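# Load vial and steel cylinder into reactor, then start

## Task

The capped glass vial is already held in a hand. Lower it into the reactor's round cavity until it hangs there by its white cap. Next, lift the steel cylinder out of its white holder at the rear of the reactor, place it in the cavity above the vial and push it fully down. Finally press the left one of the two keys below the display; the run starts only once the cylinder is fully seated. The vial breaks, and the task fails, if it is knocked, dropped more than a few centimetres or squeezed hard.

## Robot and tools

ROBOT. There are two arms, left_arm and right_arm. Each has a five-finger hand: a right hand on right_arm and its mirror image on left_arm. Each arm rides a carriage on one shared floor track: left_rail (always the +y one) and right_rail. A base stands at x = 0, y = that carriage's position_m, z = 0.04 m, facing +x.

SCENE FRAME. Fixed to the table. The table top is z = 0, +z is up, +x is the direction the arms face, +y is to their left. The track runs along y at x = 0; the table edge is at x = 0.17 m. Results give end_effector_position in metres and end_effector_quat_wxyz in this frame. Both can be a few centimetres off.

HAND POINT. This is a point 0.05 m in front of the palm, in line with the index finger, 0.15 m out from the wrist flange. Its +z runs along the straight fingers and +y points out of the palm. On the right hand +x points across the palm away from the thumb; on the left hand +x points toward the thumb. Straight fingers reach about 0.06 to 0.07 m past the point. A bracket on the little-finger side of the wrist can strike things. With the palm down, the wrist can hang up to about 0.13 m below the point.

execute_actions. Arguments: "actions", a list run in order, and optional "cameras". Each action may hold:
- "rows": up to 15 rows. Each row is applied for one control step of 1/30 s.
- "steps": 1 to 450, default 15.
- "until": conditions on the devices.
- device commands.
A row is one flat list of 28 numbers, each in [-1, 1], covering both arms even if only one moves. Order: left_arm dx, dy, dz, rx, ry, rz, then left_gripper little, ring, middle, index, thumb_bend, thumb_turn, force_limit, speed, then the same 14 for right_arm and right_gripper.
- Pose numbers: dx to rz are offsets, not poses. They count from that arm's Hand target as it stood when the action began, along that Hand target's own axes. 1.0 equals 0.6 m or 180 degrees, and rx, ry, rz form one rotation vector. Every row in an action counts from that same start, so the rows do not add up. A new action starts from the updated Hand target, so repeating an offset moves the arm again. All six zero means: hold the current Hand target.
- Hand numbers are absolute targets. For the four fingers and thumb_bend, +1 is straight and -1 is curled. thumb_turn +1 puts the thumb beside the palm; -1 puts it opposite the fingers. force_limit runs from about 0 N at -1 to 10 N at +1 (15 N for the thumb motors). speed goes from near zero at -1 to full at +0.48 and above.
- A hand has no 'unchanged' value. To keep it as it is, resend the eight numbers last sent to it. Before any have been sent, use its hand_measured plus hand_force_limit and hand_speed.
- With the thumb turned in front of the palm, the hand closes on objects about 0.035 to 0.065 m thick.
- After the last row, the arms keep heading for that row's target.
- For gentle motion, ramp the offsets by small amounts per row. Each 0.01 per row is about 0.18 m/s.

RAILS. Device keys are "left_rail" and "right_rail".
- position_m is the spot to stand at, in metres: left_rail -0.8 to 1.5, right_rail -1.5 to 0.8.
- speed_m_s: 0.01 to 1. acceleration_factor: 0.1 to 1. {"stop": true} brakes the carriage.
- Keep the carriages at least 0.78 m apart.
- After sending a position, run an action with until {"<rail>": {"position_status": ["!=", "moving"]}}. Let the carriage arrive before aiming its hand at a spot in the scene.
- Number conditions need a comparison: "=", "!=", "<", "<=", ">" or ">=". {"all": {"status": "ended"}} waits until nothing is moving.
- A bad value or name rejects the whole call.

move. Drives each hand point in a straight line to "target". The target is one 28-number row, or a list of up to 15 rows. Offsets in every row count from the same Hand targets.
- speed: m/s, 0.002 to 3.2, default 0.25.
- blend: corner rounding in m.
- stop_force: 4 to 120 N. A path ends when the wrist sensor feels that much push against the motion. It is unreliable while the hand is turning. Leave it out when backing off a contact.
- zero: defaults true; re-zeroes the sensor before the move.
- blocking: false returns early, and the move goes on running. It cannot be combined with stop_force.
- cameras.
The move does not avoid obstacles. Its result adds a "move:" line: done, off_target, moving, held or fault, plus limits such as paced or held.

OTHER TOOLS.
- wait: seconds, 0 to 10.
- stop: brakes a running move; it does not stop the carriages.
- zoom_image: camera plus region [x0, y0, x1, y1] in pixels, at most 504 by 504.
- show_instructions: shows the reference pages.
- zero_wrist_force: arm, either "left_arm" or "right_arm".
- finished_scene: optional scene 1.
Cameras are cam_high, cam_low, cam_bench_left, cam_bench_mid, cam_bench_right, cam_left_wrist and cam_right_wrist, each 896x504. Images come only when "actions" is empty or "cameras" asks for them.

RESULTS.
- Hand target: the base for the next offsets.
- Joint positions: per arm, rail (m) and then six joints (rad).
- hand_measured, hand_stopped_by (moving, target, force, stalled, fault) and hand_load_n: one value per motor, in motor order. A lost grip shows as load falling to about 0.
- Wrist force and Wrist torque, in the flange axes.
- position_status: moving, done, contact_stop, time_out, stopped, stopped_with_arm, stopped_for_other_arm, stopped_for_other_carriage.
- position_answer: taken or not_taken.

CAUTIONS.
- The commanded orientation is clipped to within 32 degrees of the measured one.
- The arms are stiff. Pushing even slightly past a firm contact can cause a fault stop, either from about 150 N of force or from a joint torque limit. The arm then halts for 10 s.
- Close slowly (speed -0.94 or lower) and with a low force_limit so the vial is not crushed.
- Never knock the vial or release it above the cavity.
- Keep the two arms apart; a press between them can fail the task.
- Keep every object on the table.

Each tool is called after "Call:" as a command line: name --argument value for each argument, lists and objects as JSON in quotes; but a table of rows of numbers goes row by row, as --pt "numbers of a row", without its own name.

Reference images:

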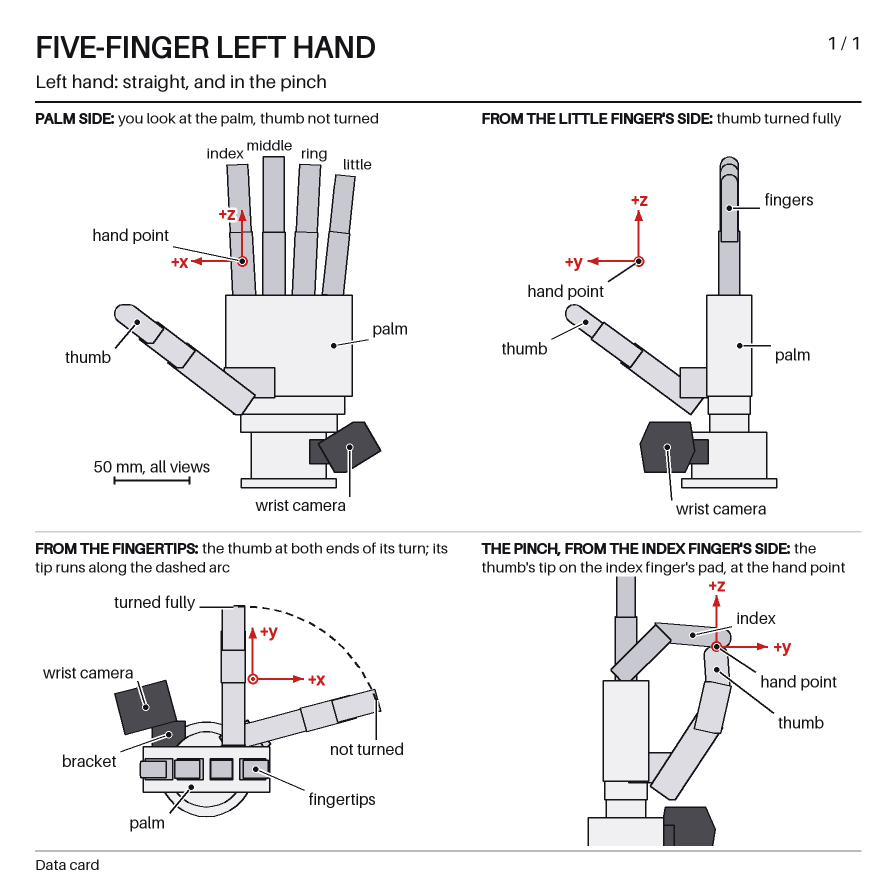

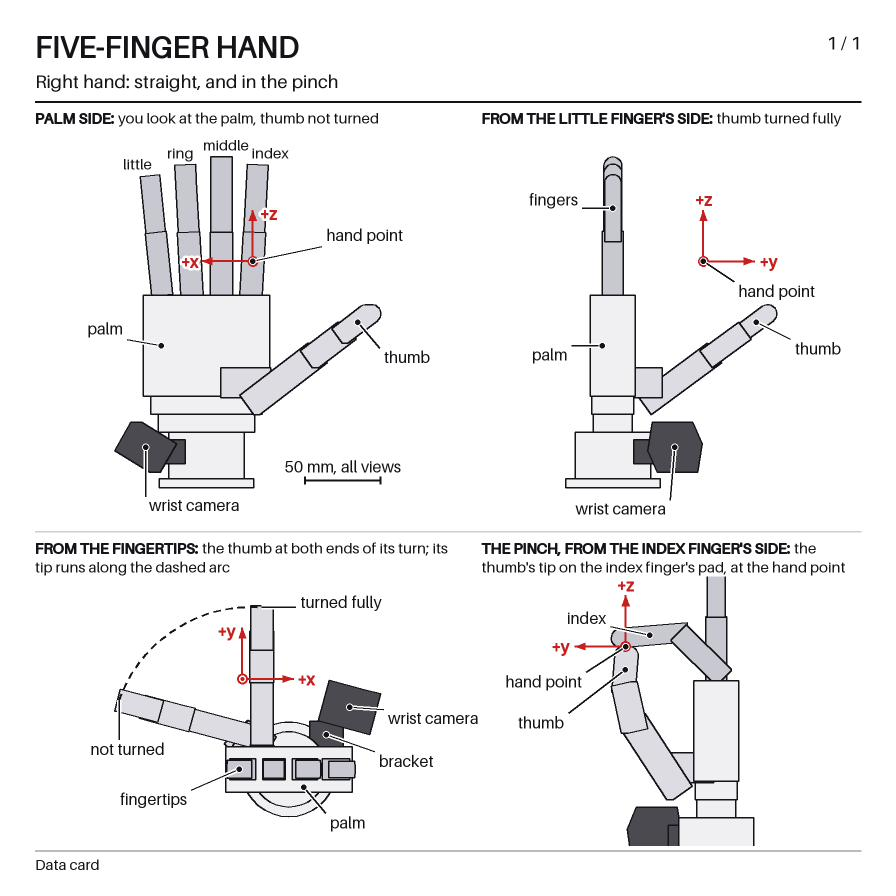

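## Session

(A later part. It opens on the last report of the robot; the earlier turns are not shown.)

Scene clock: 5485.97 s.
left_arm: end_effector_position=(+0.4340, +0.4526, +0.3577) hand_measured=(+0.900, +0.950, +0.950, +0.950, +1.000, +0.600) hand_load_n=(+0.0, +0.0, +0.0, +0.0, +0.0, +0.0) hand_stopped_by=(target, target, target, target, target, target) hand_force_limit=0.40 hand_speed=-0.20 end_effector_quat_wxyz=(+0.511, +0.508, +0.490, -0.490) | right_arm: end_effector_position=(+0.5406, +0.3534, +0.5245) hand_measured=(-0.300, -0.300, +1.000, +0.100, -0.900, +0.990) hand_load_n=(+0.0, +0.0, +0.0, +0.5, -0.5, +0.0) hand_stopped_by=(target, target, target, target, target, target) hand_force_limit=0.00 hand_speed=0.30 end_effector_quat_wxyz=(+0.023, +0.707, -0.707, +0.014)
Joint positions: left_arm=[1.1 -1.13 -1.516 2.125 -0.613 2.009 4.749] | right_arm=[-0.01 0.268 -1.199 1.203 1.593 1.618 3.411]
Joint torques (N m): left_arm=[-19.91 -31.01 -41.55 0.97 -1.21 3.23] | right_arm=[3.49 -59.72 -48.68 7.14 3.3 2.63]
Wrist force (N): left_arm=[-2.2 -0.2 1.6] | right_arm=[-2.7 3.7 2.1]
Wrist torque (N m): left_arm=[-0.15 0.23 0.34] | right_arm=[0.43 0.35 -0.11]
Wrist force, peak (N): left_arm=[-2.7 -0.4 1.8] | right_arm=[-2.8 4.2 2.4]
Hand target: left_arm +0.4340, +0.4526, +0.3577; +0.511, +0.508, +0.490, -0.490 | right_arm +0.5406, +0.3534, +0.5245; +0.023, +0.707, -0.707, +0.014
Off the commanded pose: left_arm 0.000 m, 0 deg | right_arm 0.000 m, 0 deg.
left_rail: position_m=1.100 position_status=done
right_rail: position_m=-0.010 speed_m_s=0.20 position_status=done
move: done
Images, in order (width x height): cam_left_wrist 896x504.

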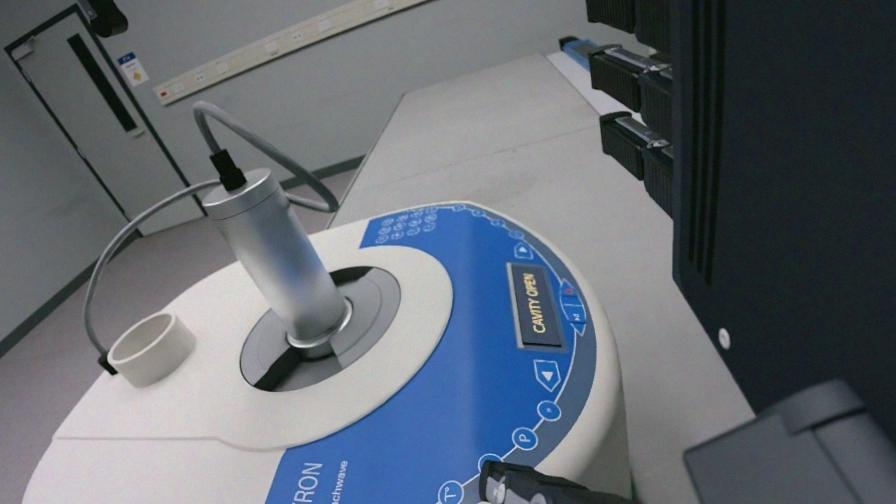

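Call:
zoom_image --camera "cam_left_wrist" --region '[270, 290, 370, 390]'

Call:
zoom_image --camera "cam_left_wrist" --region '[230, 250, 410, 400]'

Scaled by 5.040 from the camera's 896x504 image, which has a finer 1280x720 frame.

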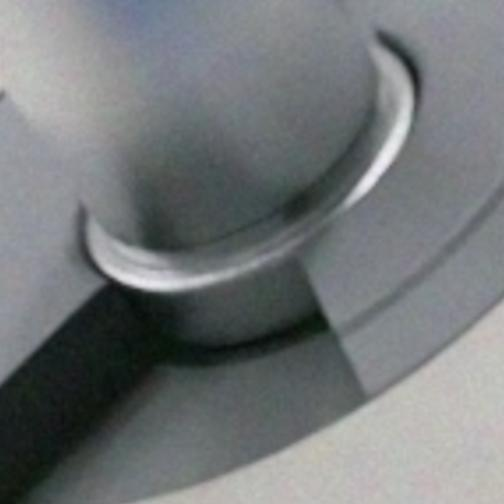

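Scaled by 2.800 from the camera's 896x504 image, which has a finer 1280x720 frame.

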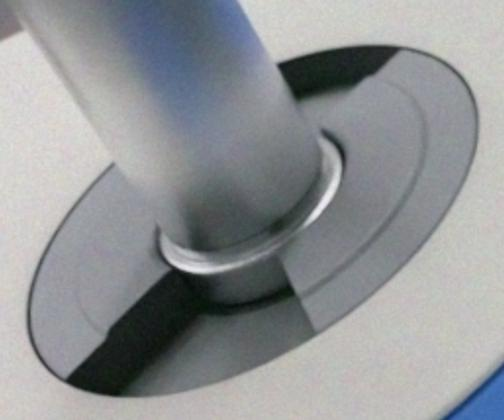

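Call:
move --pt "0 0 0 0 0 0 0.9 0.95 0.95 0.95 1 0.6 0.4 -0.2 -0.0085 -0.00223 0.1575 0 0 0 -0.3 -0.3 1 0.1 -0.9 0.99 0.0 0.3" --speed 0.1 --cameras '["cam_left_wrist"]'

Call:
move --target '[0,0,0,0,0,0,0.9,0.95,0.95,0.95,1,0.6,0.4,-0.2,-0.0014,-0.00035,0.025,0,0,0,-0.3,-0.3,1,0.1,-0.9,0.99,0.0,0.3]' --speed 0.01 --stop_force 20 --cameras '["cam_left_wrist"]'

Call:
zoom_image --camera "cam_left_wrist" --region '[270, 290, 370, 390]'

Call:
zoom_image --camera "cam_left_wrist" --region '[150, 60, 350, 260]'

Scene clock: 5518.10 s.
left_arm: end_effector_position=(+0.4340, +0.4526, +0.3577) hand_measured=(+0.900, +0.950, +0.950, +0.950, +1.000, +0.600) hand_load_n=(+0.0, +0.0, +0.0, +0.0, +0.5, +0.5) hand_stopped_by=(target, target, target, target, target, target) hand_force_limit=0.40 hand_speed=-0.20 end_effector_quat_wxyz=(+0.511, +0.508, +0.490, -0.490) | right_arm: end_effector_position=(+0.5407, +0.3535, +0.4300) hand_measured=(-0.300, -0.300, +1.000, +0.100, -0.900, +0.990) hand_load_n=(+0.0, +0.5, +0.0, -1.0, -0.5, +0.0) hand_stopped_by=(target, target, target, target, target, target) hand_force_limit=0.00 hand_speed=0.30 end_effector_quat_wxyz=(+0.023, +0.707, -0.707, +0.014)
Joint positions: left_arm=[1.1 -1.13 -1.516 2.125 -0.613 2.009 4.749] | right_arm=[-0.01 0.268 -1.185 1.35 1.433 1.619 3.411]
Joint torques (N m): left_arm=[-19.12 -30.52 -37.04 -1.48 0.88 3.04] | right_arm=[-2.57 -58.27 -33.8 0.79 -1.31 3.51]
Wrist force (N): left_arm=[-2.1 -0.6 2.1] | right_arm=[-2.5 4.2 1.0]
Wrist torque (N m): left_arm=[-0.23 0.24 0.36] | right_arm=[0.44 0.28 -0.11]
Wrist force, peak (N): left_arm=[-2.6 -0.5 2.2] | right_arm=[-2.7 4.3 2.5]
Hand target: left_arm +0.4340, +0.4526, +0.3577; +0.511, +0.508, +0.490, -0.490 | right_arm +0.5407, +0.3535, +0.4299; +0.023, +0.707, -0.707, +0.014
Off the commanded pose: left_arm 0.000 m, 0 deg | right_arm 0.000 m, 0 deg.
left_rail: position_m=1.100 position_status=done
right_rail: position_m=-0.010 speed_m_s=0.20 position_status=done
move: done
Images, in order (width x height): cam_left_wrist 896x504.

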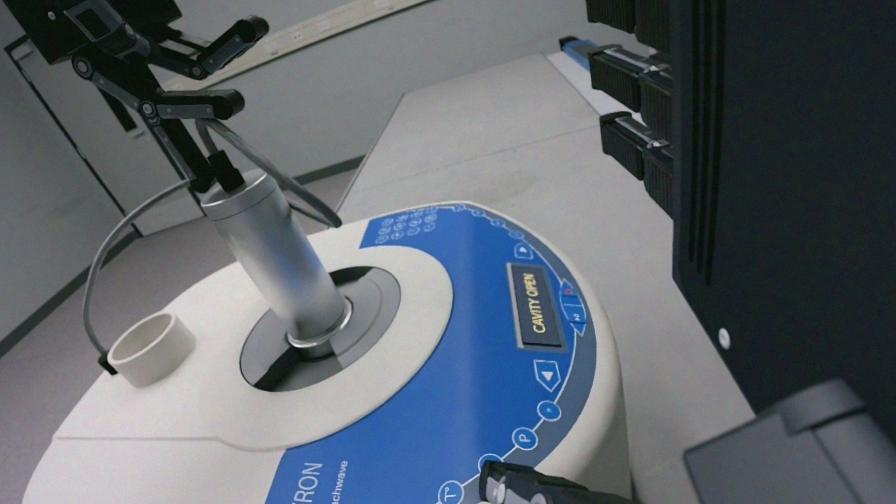

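Scene clock: 5519.70 s.
left_arm: end_effector_position=(+0.4340, +0.4526, +0.3577) hand_measured=(+0.900, +0.950, +0.950, +0.950, +1.000, +0.600) hand_load_n=(+0.0, +0.0, +0.0, +0.0, +0.0, +0.5) hand_stopped_by=(target, target, target, target, target, target) hand_force_limit=0.40 hand_speed=-0.20 end_effector_quat_wxyz=(+0.511, +0.508, +0.490, -0.490) | right_arm: end_effector_position=(+0.5407, +0.3535, +0.4252) hand_measured=(-0.300, -0.300, +1.000, +0.100, -0.900, +0.990) hand_load_n=(+0.0, +0.0, -0.5, -1.5, -0.5, +0.0) hand_stopped_by=(target, target, target, target, target, target) hand_force_limit=0.00 hand_speed=0.30 end_effector_quat_wxyz=(+0.023, +0.707, -0.707, +0.014)
Joint positions: left_arm=[1.1 -1.13 -1.516 2.125 -0.613 2.009 4.749] | right_arm=[-0.01 0.268 -1.183 1.356 1.425 1.618 3.411]
Joint torques (N m): left_arm=[-18.43 -30.09 -36.55 -1.94 1 2.98] | right_arm=[-5.2 -64.97 -38.28 4.29 -2.27 3.31]
Wrist force (N): left_arm=[-2.2 0.2 1.7] | right_arm=[-0.7 4.8 -19.2]
Wrist torque (N m): left_arm=[-0.10 0.23 0.33] | right_arm=[1.63 0.77 0.01]
Wrist force, peak (N): left_arm=[-2.5 -0.2 2.2] | right_arm=[0.2 4.7 -27.8]
Hand target: left_arm +0.4340, +0.4526, +0.3577; +0.511, +0.508, +0.490, -0.490 | right_arm +0.5407, +0.3535, +0.4252; +0.023, +0.707, -0.707, +0.014 (not the last commanded pose)
Off the commanded pose: left_arm 0.000 m, 0 deg | right_arm 0.010 m, 0 deg.
left_rail: position_m=1.100 position_status=done
right_rail: position_m=-0.010 speed_m_s=0.20 position_status=done
move: contact (right_arm)
Images, in order (width x height): cam_left_wrist 896x504.

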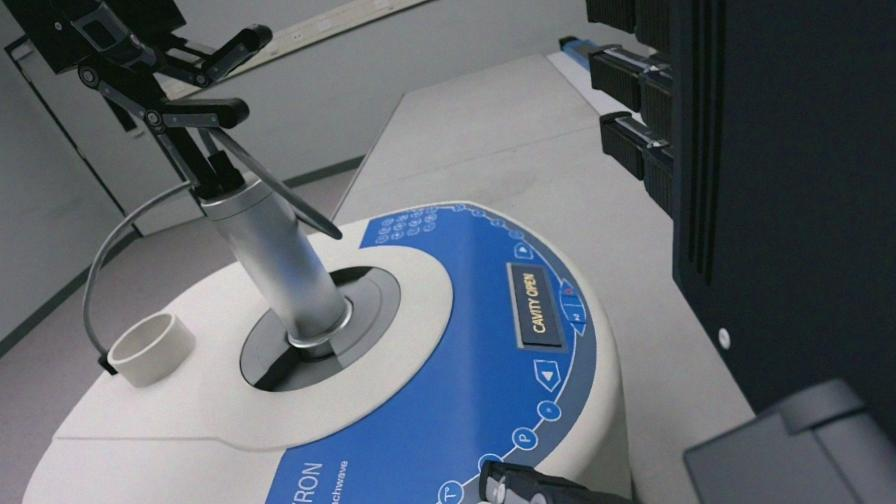

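Scaled by 5.040 from the camera's 896x504 image, which has a finer 1280x720 frame.

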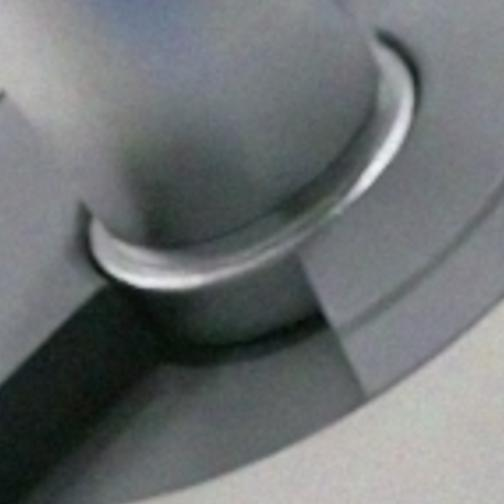

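Scaled by 2.520 from the camera's 896x504 image, which has a finer 1280x720 frame.

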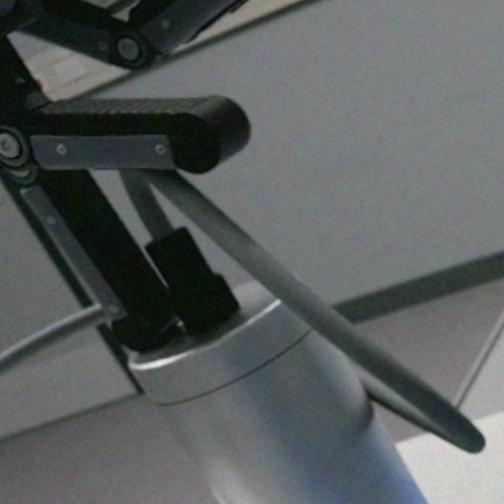

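Call:
move --target '[0,0,0,0,0,0,0.9,0.95,0.95,0.95,1,0.6,0.4,-0.2,-0.0014,-0.00035,0.025,0,0,0,-0.3,-0.3,1,0.1,-0.9,0.99,0.0,0.3]' --speed 0.006 --stop_force 80 --zero false --cameras '["cam_left_wrist"]'

Call:
zoom_image --camera "cam_left_wrist" --region '[270, 290, 370, 390]'

Scene clock: 5527.17 s.
left_arm: end_effector_position=(+0.4340, +0.4526, +0.3577) hand_measured=(+0.900, +0.950, +0.950, +0.950, +1.000, +0.600) hand_load_n=(-0.5, +0.0, +0.0, +0.0, +0.0, +0.5) hand_stopped_by=(target, target, target, target, target, target) hand_force_limit=0.40 hand_speed=-0.20 end_effector_quat_wxyz=(+0.511, +0.508, +0.490, -0.490) | right_arm: end_effector_position=(+0.5407, +0.3535, +0.4236) hand_measured=(-0.300, -0.300, +1.000, +0.100, -0.900, +0.990) hand_load_n=(+0.0, +0.0, -4.0, -2.0, -0.5, +0.0) hand_stopped_by=(target, target, target, target, target, target) hand_force_limit=0.00 hand_speed=0.30 end_effector_quat_wxyz=(+0.023, +0.707, -0.707, +0.014)
Joint positions: left_arm=[1.1 -1.13 -1.516 2.125 -0.613 2.009 4.749] | right_arm=[-0.01 0.268 -1.183 1.359 1.422 1.618 3.411]
Joint torques (N m): left_arm=[-18.23 -32.56 -34.96 -2.22 1.2 3.12] | right_arm=[-0.25 -27.04 -11.02 -4.59 -2.21 3.63]
Wrist force (N): left_arm=[-2.2 0.1 1.8] | right_arm=[7.4 7.2 -78.7]
Wrist torque (N m): left_arm=[-0.12 0.23 0.33] | right_arm=[5.06 2.56 0.53]
Wrist force, peak (N): left_arm=[-2.7 0.1 2.0] | right_arm=[7.4 7.2 -85.7]
Hand target: left_arm +0.4340, +0.4526, +0.3577; +0.511, +0.508, +0.490, -0.490 | right_arm +0.5407, +0.3535, +0.4236; +0.023, +0.707, -0.707, +0.014 (not the last commanded pose)
Off the commanded pose: left_arm 0.000 m, 0 deg | right_arm 0.013 m, 0 deg.
left_rail: position_m=1.100 position_status=done
right_rail: position_m=-0.010 speed_m_s=0.20 position_status=done
move: contact (right_arm)
Images, in order (width x height): cam_left_wrist 896x504.

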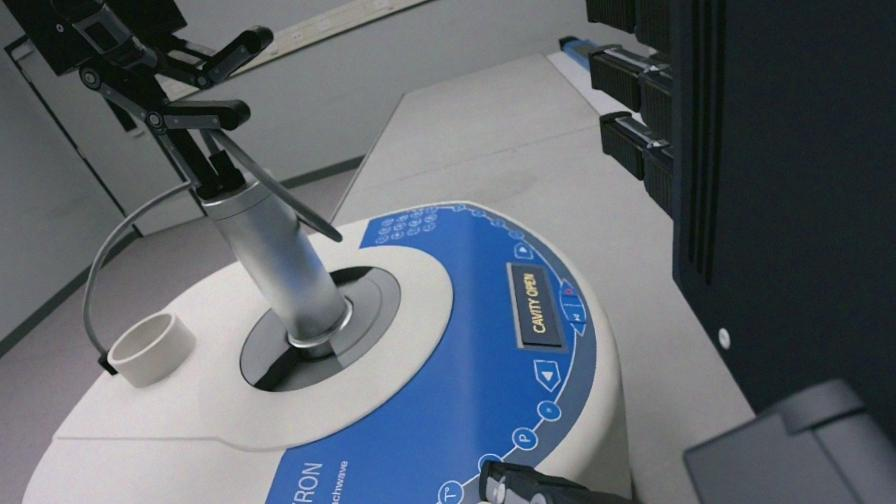

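Scaled by 5.040 from the camera's 896x504 image, which has a finer 1280x720 frame.

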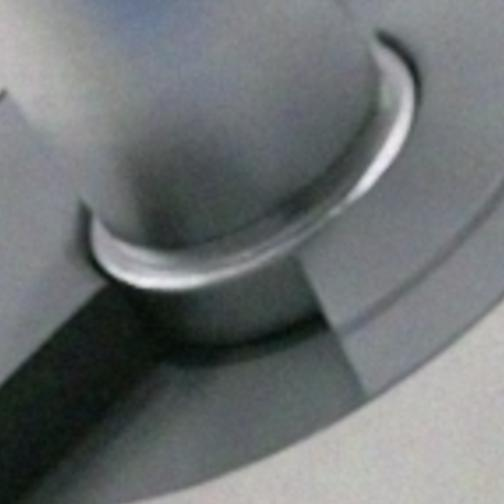

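Call:
move --pt "0 0 0 0 0 0 0.9 0.95 0.95 0.95 1 0.6 0.4 -0.2 0.0032 0.00085 -0.06 0 0 0 -0.3 -0.3 1 0.1 -0.9 0.99 0.0 0.3" --pt "0 0 0 0 0 0 0.9 0.95 0.95 0.95 1 0.6 0.4 -0.2 -0.0176 0.0217 -0.0608 0 0 0 -0.3 -0.3 1 0.1 -0.9 0.99 0.0 0.3" --pt "0 0 0 0 0 0 0.9 0.95 0.95 0.95 1 0.6 0.4 -0.2 -0.0203 0.021 -0.0158 0 0 0 -0.3 -0.3 1 0.1 -0.9 0.99 0.0 0.3" --speed '[0.06,0.06,0.04]' --cameras '["cam_left_wrist"]'

Call:
zoom_image --camera "cam_left_wrist" --region '[150, 60, 350, 260]'

Scene clock: 5545.70 s.
left_arm: end_effector_position=(+0.4340, +0.4526, +0.3577) hand_measured=(+0.900, +0.950, +0.950, +0.950, +1.000, +0.600) hand_load_n=(+0.0, +0.0, +0.0, +0.0, +0.0, +0.0) hand_stopped_by=(target, target, target, target, target, target) hand_force_limit=0.40 hand_speed=-0.20 end_effector_quat_wxyz=(+0.511, +0.508, +0.490, -0.490) | right_arm: end_effector_position=(+0.5282, +0.3662, +0.4327) hand_measured=(-0.300, -0.300, +1.000, +0.100, -0.900, +0.990) hand_load_n=(+0.0, +0.0, +0.0, +0.5, +0.0, +0.0) hand_stopped_by=(target, target, target, target, target, target) hand_force_limit=0.00 hand_speed=0.30 end_effector_quat_wxyz=(+0.023, +0.707, -0.707, +0.014)
Joint positions: left_arm=[1.1 -1.13 -1.516 2.125 -0.613 2.009 4.749] | right_arm=[-0.01 0.292 -1.193 1.357 1.435 1.618 3.434]
Joint torques (N m): left_arm=[-19.83 -31.32 -33.77 -3.49 1.08 3.03] | right_arm=[8 -59.24 -35.44 1.25 -2.08 4.24]
Wrist force (N): left_arm=[-2.5 -0.2 1.9] | right_arm=[-2.6 3.9 2.2]
Wrist torque (N m): left_arm=[-0.16 0.29 0.32] | right_arm=[0.44 0.33 -0.12]
Wrist force, peak (N): left_arm=[-2.7 0.0 1.9] | right_arm=[7.5 6.9 -78.9]
Hand target: left_arm +0.4340, +0.4526, +0.3577; +0.511, +0.508, +0.490, -0.490 | right_arm +0.5282, +0.3662, +0.4326; +0.023, +0.707, -0.707, +0.014
Off the commanded pose: left_arm 0.000 m, 0 deg | right_arm 0.000 m, 0 deg.
left_rail: position_m=1.100 position_status=done
right_rail: position_m=-0.010 speed_m_s=0.20 position_status=done
move: done
Images, in order (width x height): cam_left_wrist 896x504.

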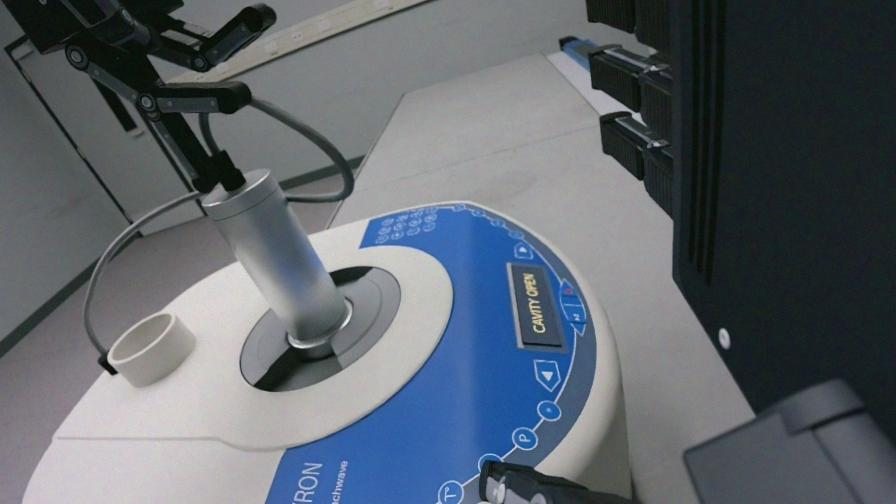

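Scaled by 2.520 from the camera's 896x504 image, which has a finer 1280x720 frame.

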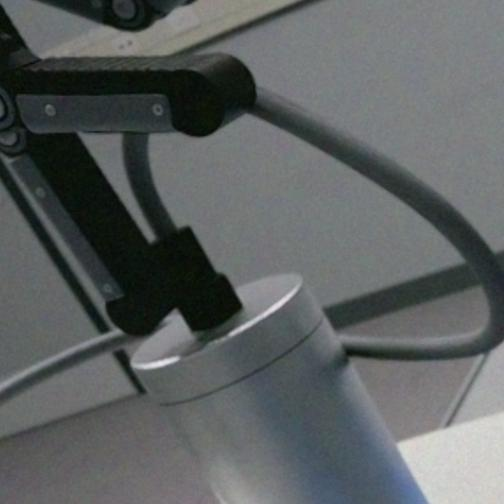

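Call:
execute_actions --actions '[]' --cameras '["cam_right_wrist","cam_bench_mid"]'

Scene clock: 5565.03 s.
left_arm: end_effector_position=(+0.4340, +0.4526, +0.3577) hand_measured=(+0.900, +0.950, +0.950, +0.950, +1.000, +0.600) hand_load_n=(+0.0, +0.0, +0.0, +0.0, +0.0, +0.0) hand_stopped_by=(target, target, target, target, target, target) hand_force_limit=0.40 hand_speed=-0.20 end_effector_quat_wxyz=(+0.511, +0.508, +0.490, -0.490) | right_arm: end_effector_position=(+0.5282, +0.3662, +0.4326) hand_measured=(-0.300, -0.300, +1.000, +0.100, -0.900, +0.990) hand_load_n=(+0.0, +0.0, +0.0, +0.5, -0.5, +0.0) hand_stopped_by=(target, target, target, target, target, target) hand_force_limit=0.00 hand_speed=0.30 end_effector_quat_wxyz=(+0.023, +0.707, -0.707, +0.014)
Joint positions: left_arm=[1.1 -1.13 -1.516 2.125 -0.613 2.009 4.749] | right_arm=[-0.01 0.292 -1.193 1.357 1.434 1.618 3.434]
Joint velocities: within noise
Joint torques (N m): left_arm=[-18.82 -31.42 -30.61 -4.48 1.11 3.08] | right_arm=[7.74 -58.38 -35.75 1.54 -2.48 4.09]
Wrist force (N): left_arm=[-2.0 0.4 1.8] | right_arm=[-2.6 3.8 2.4]
Wrist torque (N m): left_arm=[-0.07 0.21 0.33] | right_arm=[0.41 0.32 -0.12]
Wrist force, peak (N): left_arm=[-2.7 0.2 2.0] | right_arm=[-2.8 4.3 2.4]
Hand target: left_arm +0.4340, +0.4526, +0.3577; +0.511, +0.508, +0.490, -0.490 | right_arm +0.5282, +0.3662, +0.4326; +0.023, +0.707, -0.707, +0.014
Off the commanded pose: left_arm 0.000 m, 0 deg | right_arm 0.000 m, 0 deg.
left_rail: position_m=1.100 position_status=done
right_rail: position_m=-0.010 speed_m_s=0.20 position_status=done
Images, in order (width x height): cam_bench_mid 896x504, cam_right_wrist 896x504.

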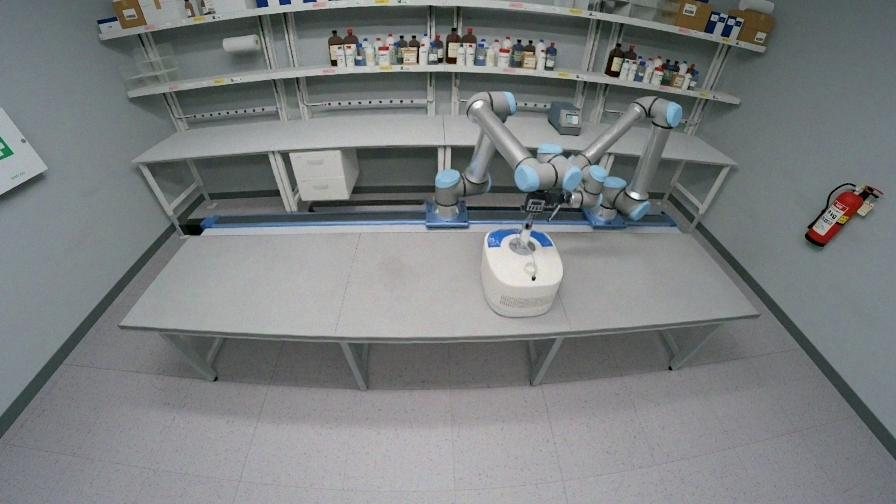

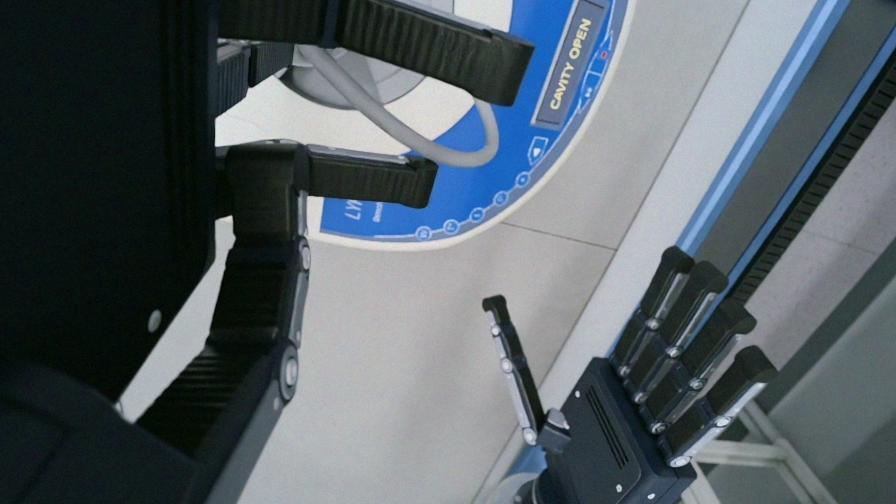

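Call:
move --target '[0,0,0,0,0,0,0.9,0.95,0.95,0.95,1,0.6,0.4,-0.2,-0.0018,-0.00047,0.0333,0,0,0,-0.3,-0.3,1,0.1,-0.9,0.99,0.0,0.3]' --speed 0.01 --stop_force 20 --cameras '["cam_left_wrist"]'

Call:
zoom_image --camera "cam_left_wrist" --region '[150, 110, 300, 260]'

Scene clock: 5572.80 s.
left_arm: end_effector_position=(+0.4340, +0.4526, +0.3577) hand_measured=(+0.900, +0.950, +0.950, +0.950, +1.000, +0.600) hand_load_n=(+0.0, +0.0, +0.0, +0.0, +0.0, +0.0) hand_stopped_by=(target, target, target, target, target, target) hand_force_limit=0.40 hand_speed=-0.20 end_effector_quat_wxyz=(+0.511, +0.508, +0.490, -0.490) | right_arm: end_effector_position=(+0.5282, +0.3662, +0.4251) hand_measured=(-0.300, -0.300, +1.000, +0.100, -0.900, +0.990) hand_load_n=(+0.0, +0.0, +0.5, +0.5, -0.5, +0.0) hand_stopped_by=(target, target, target, target, target, target) hand_force_limit=0.00 hand_speed=0.30 end_effector_quat_wxyz=(+0.023, +0.707, -0.707, +0.014)
Joint positions: left_arm=[1.1 -1.13 -1.516 2.125 -0.613 2.009 4.749] | right_arm=[-0.01 0.292 -1.191 1.367 1.422 1.618 3.434]
Joint torques (N m): left_arm=[-18.74 -31.87 -31.68 -4.73 1.05 3.09] | right_arm=[7.45 -65.05 -36.42 5.36 -2.22 3.94]
Wrist force (N): left_arm=[-2.4 -0.4 1.9] | right_arm=[-2.5 1.8 -19.6]
Wrist torque (N m): left_arm=[-0.20 0.27 0.33] | right_arm=[2.02 0.71 -0.15]
Wrist force, peak (N): left_arm=[-2.4 -0.5 2.2] | right_arm=[-2.3 0.4 -28.4]
Hand target: left_arm +0.4340, +0.4526, +0.3577; +0.511, +0.508, +0.490, -0.490 | right_arm +0.5282, +0.3662, +0.4251; +0.023, +0.707, -0.707, +0.014 (not the last commanded pose)
Off the commanded pose: left_arm 0.000 m, 0 deg | right_arm 0.013 m, 0 deg.
left_rail: position_m=1.100 position_status=done
right_rail: position_m=-0.010 speed_m_s=0.20 position_status=done
move: contact (right_arm)
Images, in order (width x height): cam_left_wrist 896x504.

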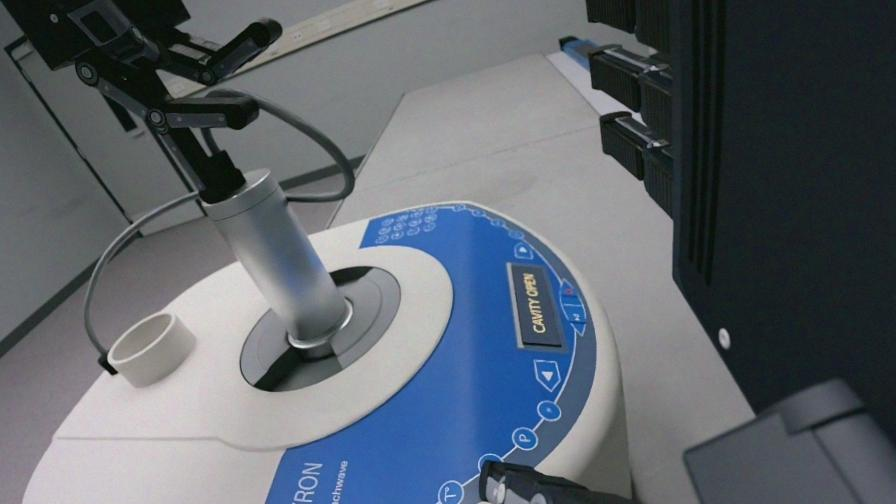

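Scaled by 3.360 from the camera's 896x504 image, which has a finer 1280x720 frame.

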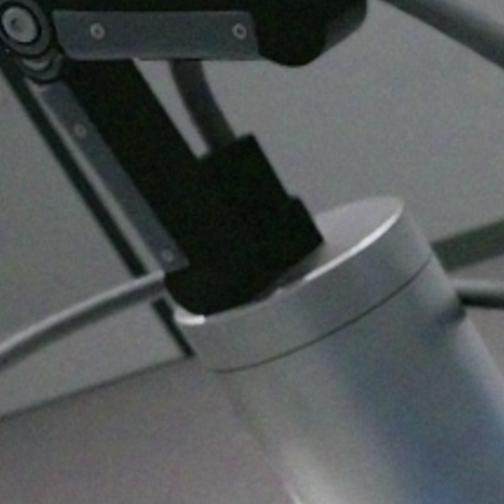

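Call:
move --target '[0,0,-0.167,0,0,0,0.9,0.95,0.95,0.95,1,0.6,0.4,-0.2,0.0054,0.0014,-0.1,0,0,0,-0.3,-0.3,1,0.1,-0.9,0.99,0.0,0.3]' --speed 0.1 --cameras '["cam_left_wrist"]'

Scene clock: 5586.53 s.
left_arm: end_effector_position=(+0.4338, +0.5526, +0.3574) hand_measured=(+0.900, +0.950, +0.950, +0.950, +1.000, +0.600) hand_load_n=(+0.0, +0.0, +0.0, +0.0, +0.0, +0.0) hand_stopped_by=(target, target, target, target, target, target) hand_force_limit=0.40 hand_speed=-0.20 end_effector_quat_wxyz=(+0.511, +0.508, +0.490, -0.490) | right_arm: end_effector_position=(+0.5281, +0.3662, +0.4851) hand_measured=(-0.300, -0.300, +1.000, +0.100, -0.900, +0.990) hand_load_n=(+0.0, +0.0, +0.0, +0.5, -0.5, +0.0) hand_stopped_by=(target, target, target, target, target, target) hand_force_limit=0.00 hand_speed=0.30 end_effector_quat_wxyz=(+0.023, +0.707, -0.707, +0.014)
Joint positions: left_arm=[1.1 -1.029 -1.631 2.241 -0.613 2.11 4.749] | right_arm=[-0.01 0.292 -1.204 1.279 1.523 1.618 3.434]
Joint torques (N m): left_arm=[17.34 -41.12 -28.73 1.16 2.32 -3.17] | right_arm=[-3.84 -83.18 -47.9 7.44 -1.18 -0.82]
Wrist force (N): left_arm=[-2.3 0.0 2.0] | right_arm=[-2.4 3.8 2.3]
Wrist torque (N m): left_arm=[-0.16 0.24 0.33] | right_arm=[0.43 0.30 -0.09]
Wrist force, peak (N): left_arm=[-2.3 -0.1 2.9] | right_arm=[-2.5 1.5 -20.2]
Hand target: left_arm +0.4338, +0.5528, +0.3574; +0.511, +0.508, +0.490, -0.490 | right_arm +0.5281, +0.3662, +0.4852; +0.023, +0.707, -0.707, +0.014
Off the commanded pose: left_arm 0.000 m, 0 deg | right_arm 0.000 m, 0 deg.
left_rail: position_m=1.100 position_status=done
right_rail: position_m=-0.010 speed_m_s=0.20 position_status=done
move: done
Images, in order (width x height): cam_left_wrist 896x504.

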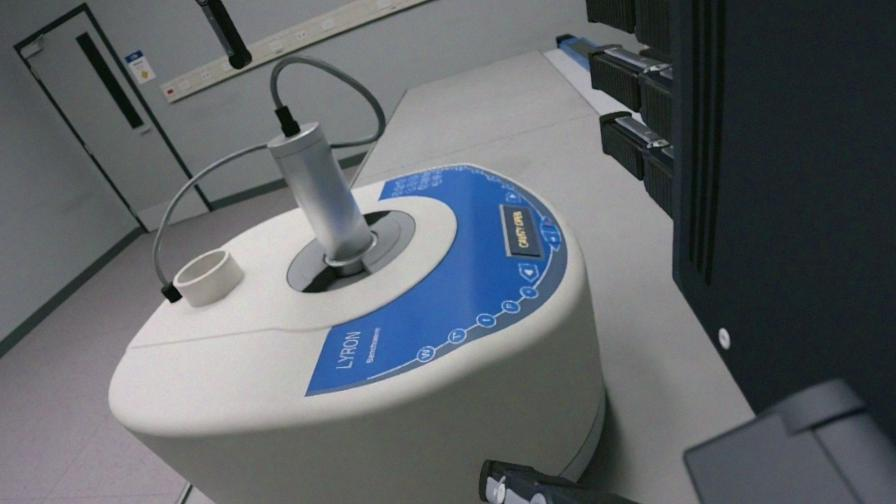

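Call:
move --pt "0 0 0 0 0 0 0.9 0.95 0.95 0.95 1 0.6 0.4 -0.2 0.0104 0.0027 -0.1915 0 0 0 -0.3 -0.3 1 0.1 -0.9 0.99 0.0 0.3" --pt "0 0 0 0 0 0 0.9 0.95 0.95 0.95 1 0.6 0.4 -0.2 0.067 0.3127 -0.1842 0 0 0 -0.3 -0.3 -0.3 1 -0.9 0.99 0.0 0.3" --pt "0 0 0 0 0 0 0.9 0.95 0.95 0.95 1 0.6 0.4 -0.2 0.04 0.3057 0.3157 0 0 0 -0.3 -0.3 -0.3 1 -0.9 0.99 0.0 0.3" --speed '[0.15,0.2,0.15]' --blend '[0.03,0,0]' --cameras '["cam_left_wrist"]'

Call:
zoom_image --camera "cam_left_wrist" --region '[500, 180, 600, 280]'

Scene clock: 5599.97 s.
left_arm: end_effector_position=(+0.4338, +0.5528, +0.3574) hand_measured=(+0.900, +0.950, +0.950, +0.950, +1.000, +0.600) hand_load_n=(+0.0, +0.0, +0.0, +0.5, +0.0, +0.0) hand_stopped_by=(target, target, target, target, target, target) hand_force_limit=0.40 hand_speed=-0.20 end_effector_quat_wxyz=(+0.511, +0.508, +0.490, -0.490) | right_arm: end_effector_position=(+0.3423, +0.3323, +0.2997) hand_measured=(-0.300, -0.300, -0.300, +1.000, -0.900, +0.990) hand_load_n=(+0.0, +0.0, +2.0, +0.0, +0.0, +1.0) hand_stopped_by=(target, target, target, target, target, target) hand_force_limit=0.00 hand_speed=0.30 end_effector_quat_wxyz=(+0.023, +0.707, -0.707, +0.014)
Joint positions: left_arm=[1.1 -1.029 -1.632 2.241 -0.613 2.11 4.749] | right_arm=[-0.01 0.335 -1.404 1.878 1.126 1.617 3.477]
Joint torques (N m): left_arm=[17.94 -41.94 -28.21 1.13 2.07 -2.87] | right_arm=[5.91 -35.49 -31.24 2.11 -2.58 4.06]
Wrist force (N): left_arm=[-2.3 0.0 1.7] | right_arm=[-2.1 4.1 2.0]
Wrist torque (N m): left_arm=[-0.15 0.24 0.34] | right_arm=[0.50 0.28 -0.11]
Wrist force, peak (N): left_arm=[-2.8 -0.3 2.0] | right_arm=[-1.8 5.4 1.6]
Hand target: left_arm +0.4338, +0.5528, +0.3574; +0.511, +0.508, +0.490, -0.490 | right_arm +0.3423, +0.3323, +0.2996; +0.023, +0.707, -0.707, +0.014
Off the commanded pose: left_arm 0.000 m, 0 deg | right_arm 0.000 m, 0 deg.
left_rail: position_m=1.100 position_status=done
right_rail: position_m=-0.010 speed_m_s=0.20 position_status=done
move: done
Images, in order (width x height): cam_left_wrist 896x504.

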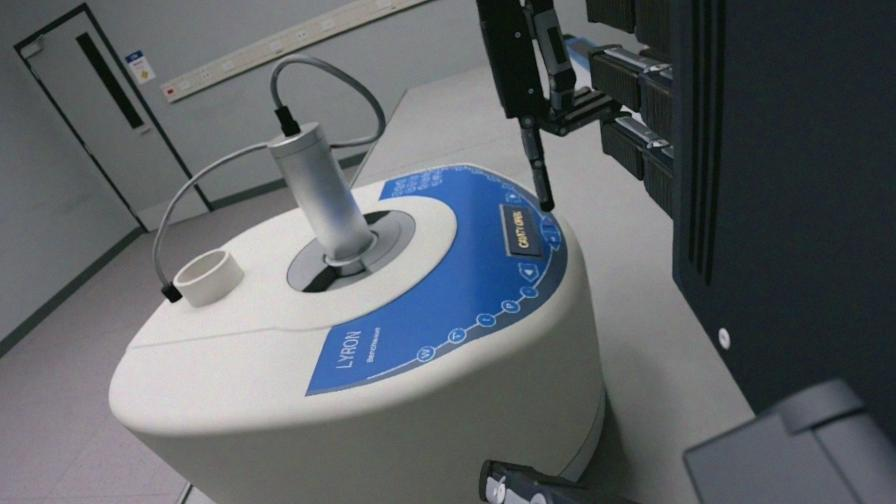

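Scaled by 5.040 from the camera's 896x504 image, which has a finer 1280x720 frame.

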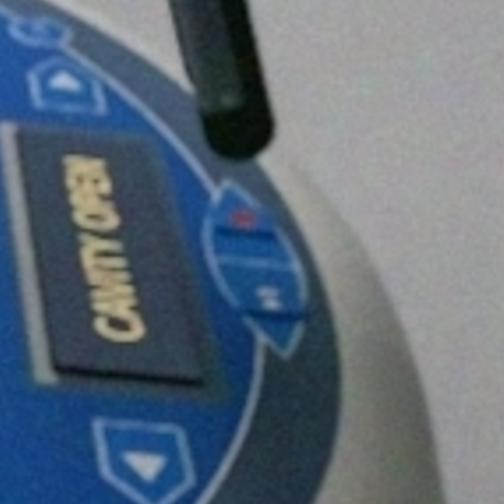

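Call:
move --pt "0 0 0 0 0 0 0.9 0.95 0.95 0.95 1 0.6 0.4 -0.2 -0.002 -0.0005 0.04 0 0 0 -0.3 -0.3 -0.3 1 -0.9 0.99 0.0 0.3" --pt "0 0 0 0 0 0 0.9 0.95 0.95 0.95 1 0.6 0.4 -0.2 -0.003 -0.0008 0.0583 0 0 0 -0.3 -0.3 -0.3 1 -0.9 0.99 0.0 0.3" --speed '[0.05,0.01]' --stop_force 5 --cameras '["cam_left_wrist"]'

Call:
zoom_image --camera "cam_left_wrist" --region '[500, 180, 600, 280]'

Scene clock: 5606.87 s.
left_arm: end_effector_position=(+0.4338, +0.5528, +0.3574) hand_measured=(+0.900, +0.950, +0.950, +0.950, +1.000, +0.600) hand_load_n=(+0.0, +0.0, +0.0, +0.0, +0.0, +0.0) hand_stopped_by=(target, target, target, target, target, target) hand_force_limit=0.40 hand_speed=-0.20 end_effector_quat_wxyz=(+0.511, +0.508, +0.490, -0.490) | right_arm: end_effector_position=(+0.3423, +0.3323, +0.2704) hand_measured=(-0.300, -0.300, -0.300, +1.000, -0.900, +0.990) hand_load_n=(+0.0, +0.0, +2.0, +0.0, +0.0, +0.5) hand_stopped_by=(target, target, target, target, target, target) hand_force_limit=0.00 hand_speed=0.30 end_effector_quat_wxyz=(+0.023, +0.707, -0.707, +0.014)
Joint positions: left_arm=[1.1 -1.029 -1.632 2.241 -0.613 2.11 4.749] | right_arm=[-0.01 0.335 -1.38 1.907 1.073 1.617 3.477]
Joint torques (N m): left_arm=[16.08 -41.4 -28.58 1.03 2.22 -2.92] | right_arm=[-6.42 -59.17 -39.83 6.99 -1.21 -1.55]
Wrist force (N): left_arm=[-2.3 -0.1 2.0] | right_arm=[-1.8 2.7 -3.3]
Wrist torque (N m): left_arm=[-0.16 0.24 0.34] | right_arm=[0.89 0.26 -0.09]
Wrist force, peak (N): left_arm=[-2.2 -0.2 2.6] | right_arm=[-1.0 3.1 -13.2]
Hand target: left_arm +0.4338, +0.5528, +0.3574; +0.511, +0.508, +0.490, -0.490 | right_arm +0.3423, +0.3323, +0.2704; +0.023, +0.707, -0.707, +0.014 (not the last commanded pose)
Off the commanded pose: left_arm 0.000 m, 0 deg | right_arm 0.006 m, 0 deg.
left_rail: position_m=1.100 position_status=done
right_rail: position_m=-0.010 speed_m_s=0.20 position_status=done
move: contact (right_arm); path passed 1 of 2 targets
Images, in order (width x height): cam_left_wrist 896x504.

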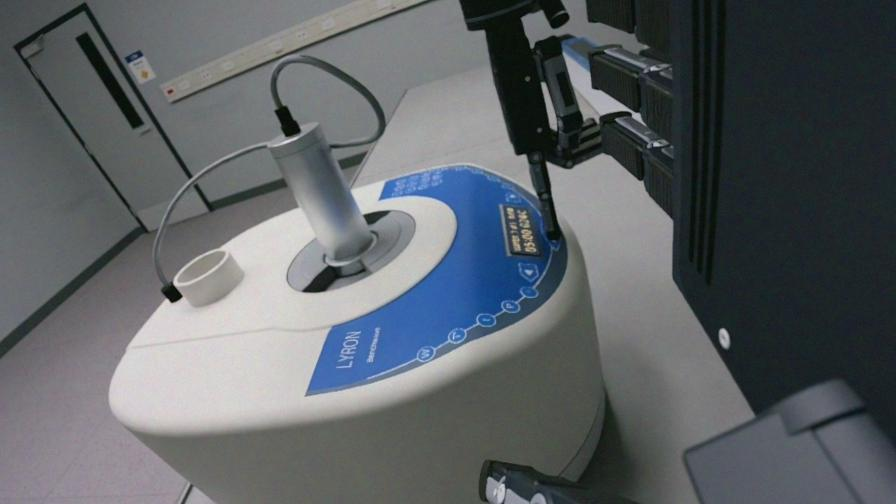

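Scaled by 5.040 from the camera's 896x504 image, which has a finer 1280x720 frame.

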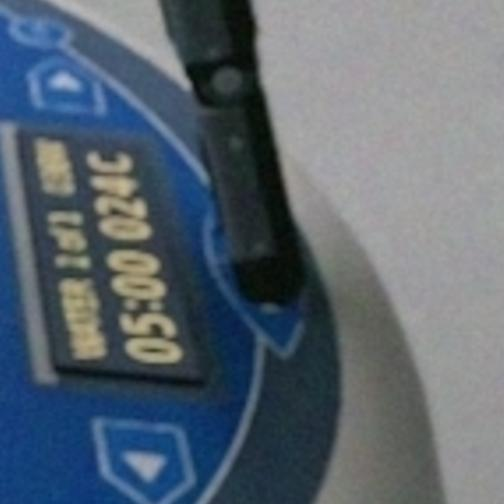

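It runs: "05:00 024C". Lift straight off and retract.

Call:
move --pt "0 0 0 0 0 0 0.9 0.95 0.95 0.95 1 0.6 0.4 -0.2 0.0045 0.0012 -0.0833 0 0 0 -0.3 -0.3 -0.3 1 -0.9 0.99 0.0 0.3" --pt "0 0 0 0 0 0 0.9 0.95 0.95 0.95 1 0.6 0.4 -0.2 0.018 0.0047 -0.333 0 0 0 -0.3 -0.3 -0.3 1 -0.9 0.99 0.0 0.3" --speed '[0.06,0.2]' --blend '[0.01,0]' --cameras '["cam_left_wrist","cam_high"]'

Call:
zoom_image --camera "cam_left_wrist" --region '[480, 160, 620, 300]'

Scene clock: 5613.67 s.
left_arm: end_effector_position=(+0.4338, +0.5528, +0.3574) hand_measured=(+0.900, +0.950, +0.950, +0.950, +1.000, +0.600) hand_load_n=(+0.0, +0.0, +0.0, +0.0, +0.0, +0.0) hand_stopped_by=(target, target, target, target, target, target) hand_force_limit=0.40 hand_speed=-0.20 end_effector_quat_wxyz=(+0.511, +0.508, +0.490, -0.490) | right_arm: end_effector_position=(+0.3421, +0.3320, +0.4704) hand_measured=(-0.300, -0.300, -0.300, +1.000, -0.900, +0.990) hand_load_n=(+0.0, +0.5, +2.0, +0.0, +0.0, +0.5) hand_stopped_by=(target, target, target, target, target, target) hand_force_limit=0.00 hand_speed=0.30 end_effector_quat_wxyz=(+0.023, +0.707, -0.707, +0.014)
Joint positions: left_arm=[1.1 -1.029 -1.632 2.241 -0.613 2.11 4.749] | right_arm=[-0.01 0.334 -1.495 1.666 1.429 1.617 3.477]
Joint torques (N m): left_arm=[16.65 -41.84 -30.29 1.07 1.99 -3.18] | right_arm=[-5.67 -58.03 -47.62 7.44 3.43 -4.21]
Wrist force (N): left_arm=[-2.7 -0.3 1.9] | right_arm=[-2.4 4.2 2.0]
Wrist torque (N m): left_arm=[-0.19 0.30 0.32] | right_arm=[0.49 0.31 -0.09]
Wrist force, peak (N): left_arm=[-2.6 -0.1 2.1] | right_arm=[-2.5 4.5 2.4]
Hand target: left_arm +0.4338, +0.5528, +0.3574; +0.511, +0.508, +0.490, -0.490 | right_arm +0.3421, +0.3320, +0.4705; +0.023, +0.707, -0.707, +0.014
Off the commanded pose: left_arm 0.000 m, 0 deg | right_arm 0.000 m, 0 deg.
left_rail: position_m=1.100 position_status=done
right_rail: position_m=-0.010 speed_m_s=0.20 position_status=done
move: done
Images, in order (width x height): cam_high 896x504, cam_left_wrist 896x504.

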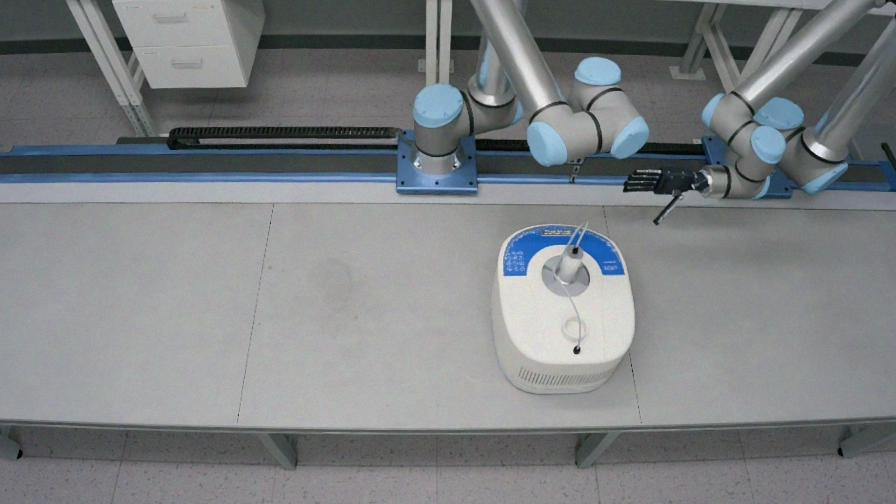

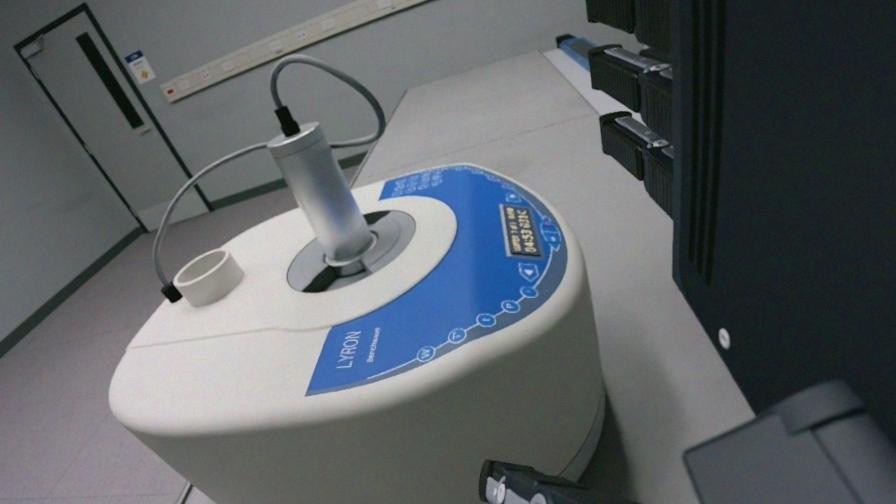

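Scaled by 3.600 from the camera's 896x504 image, which has a finer 1280x720 frame.

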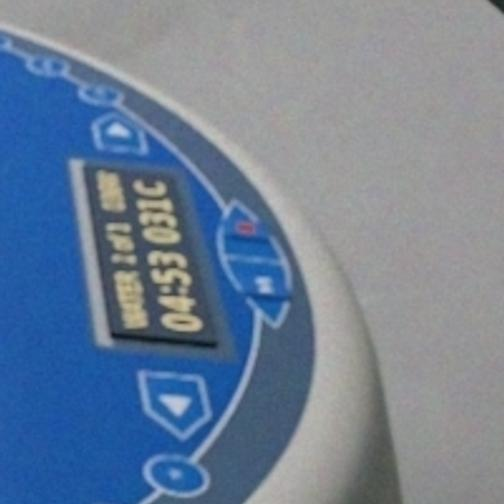

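The display counts down from 04:53 and the temperature has risen to 31 °C, so the run is going.

Call:
finished_scene

The scene is finished: the task was done.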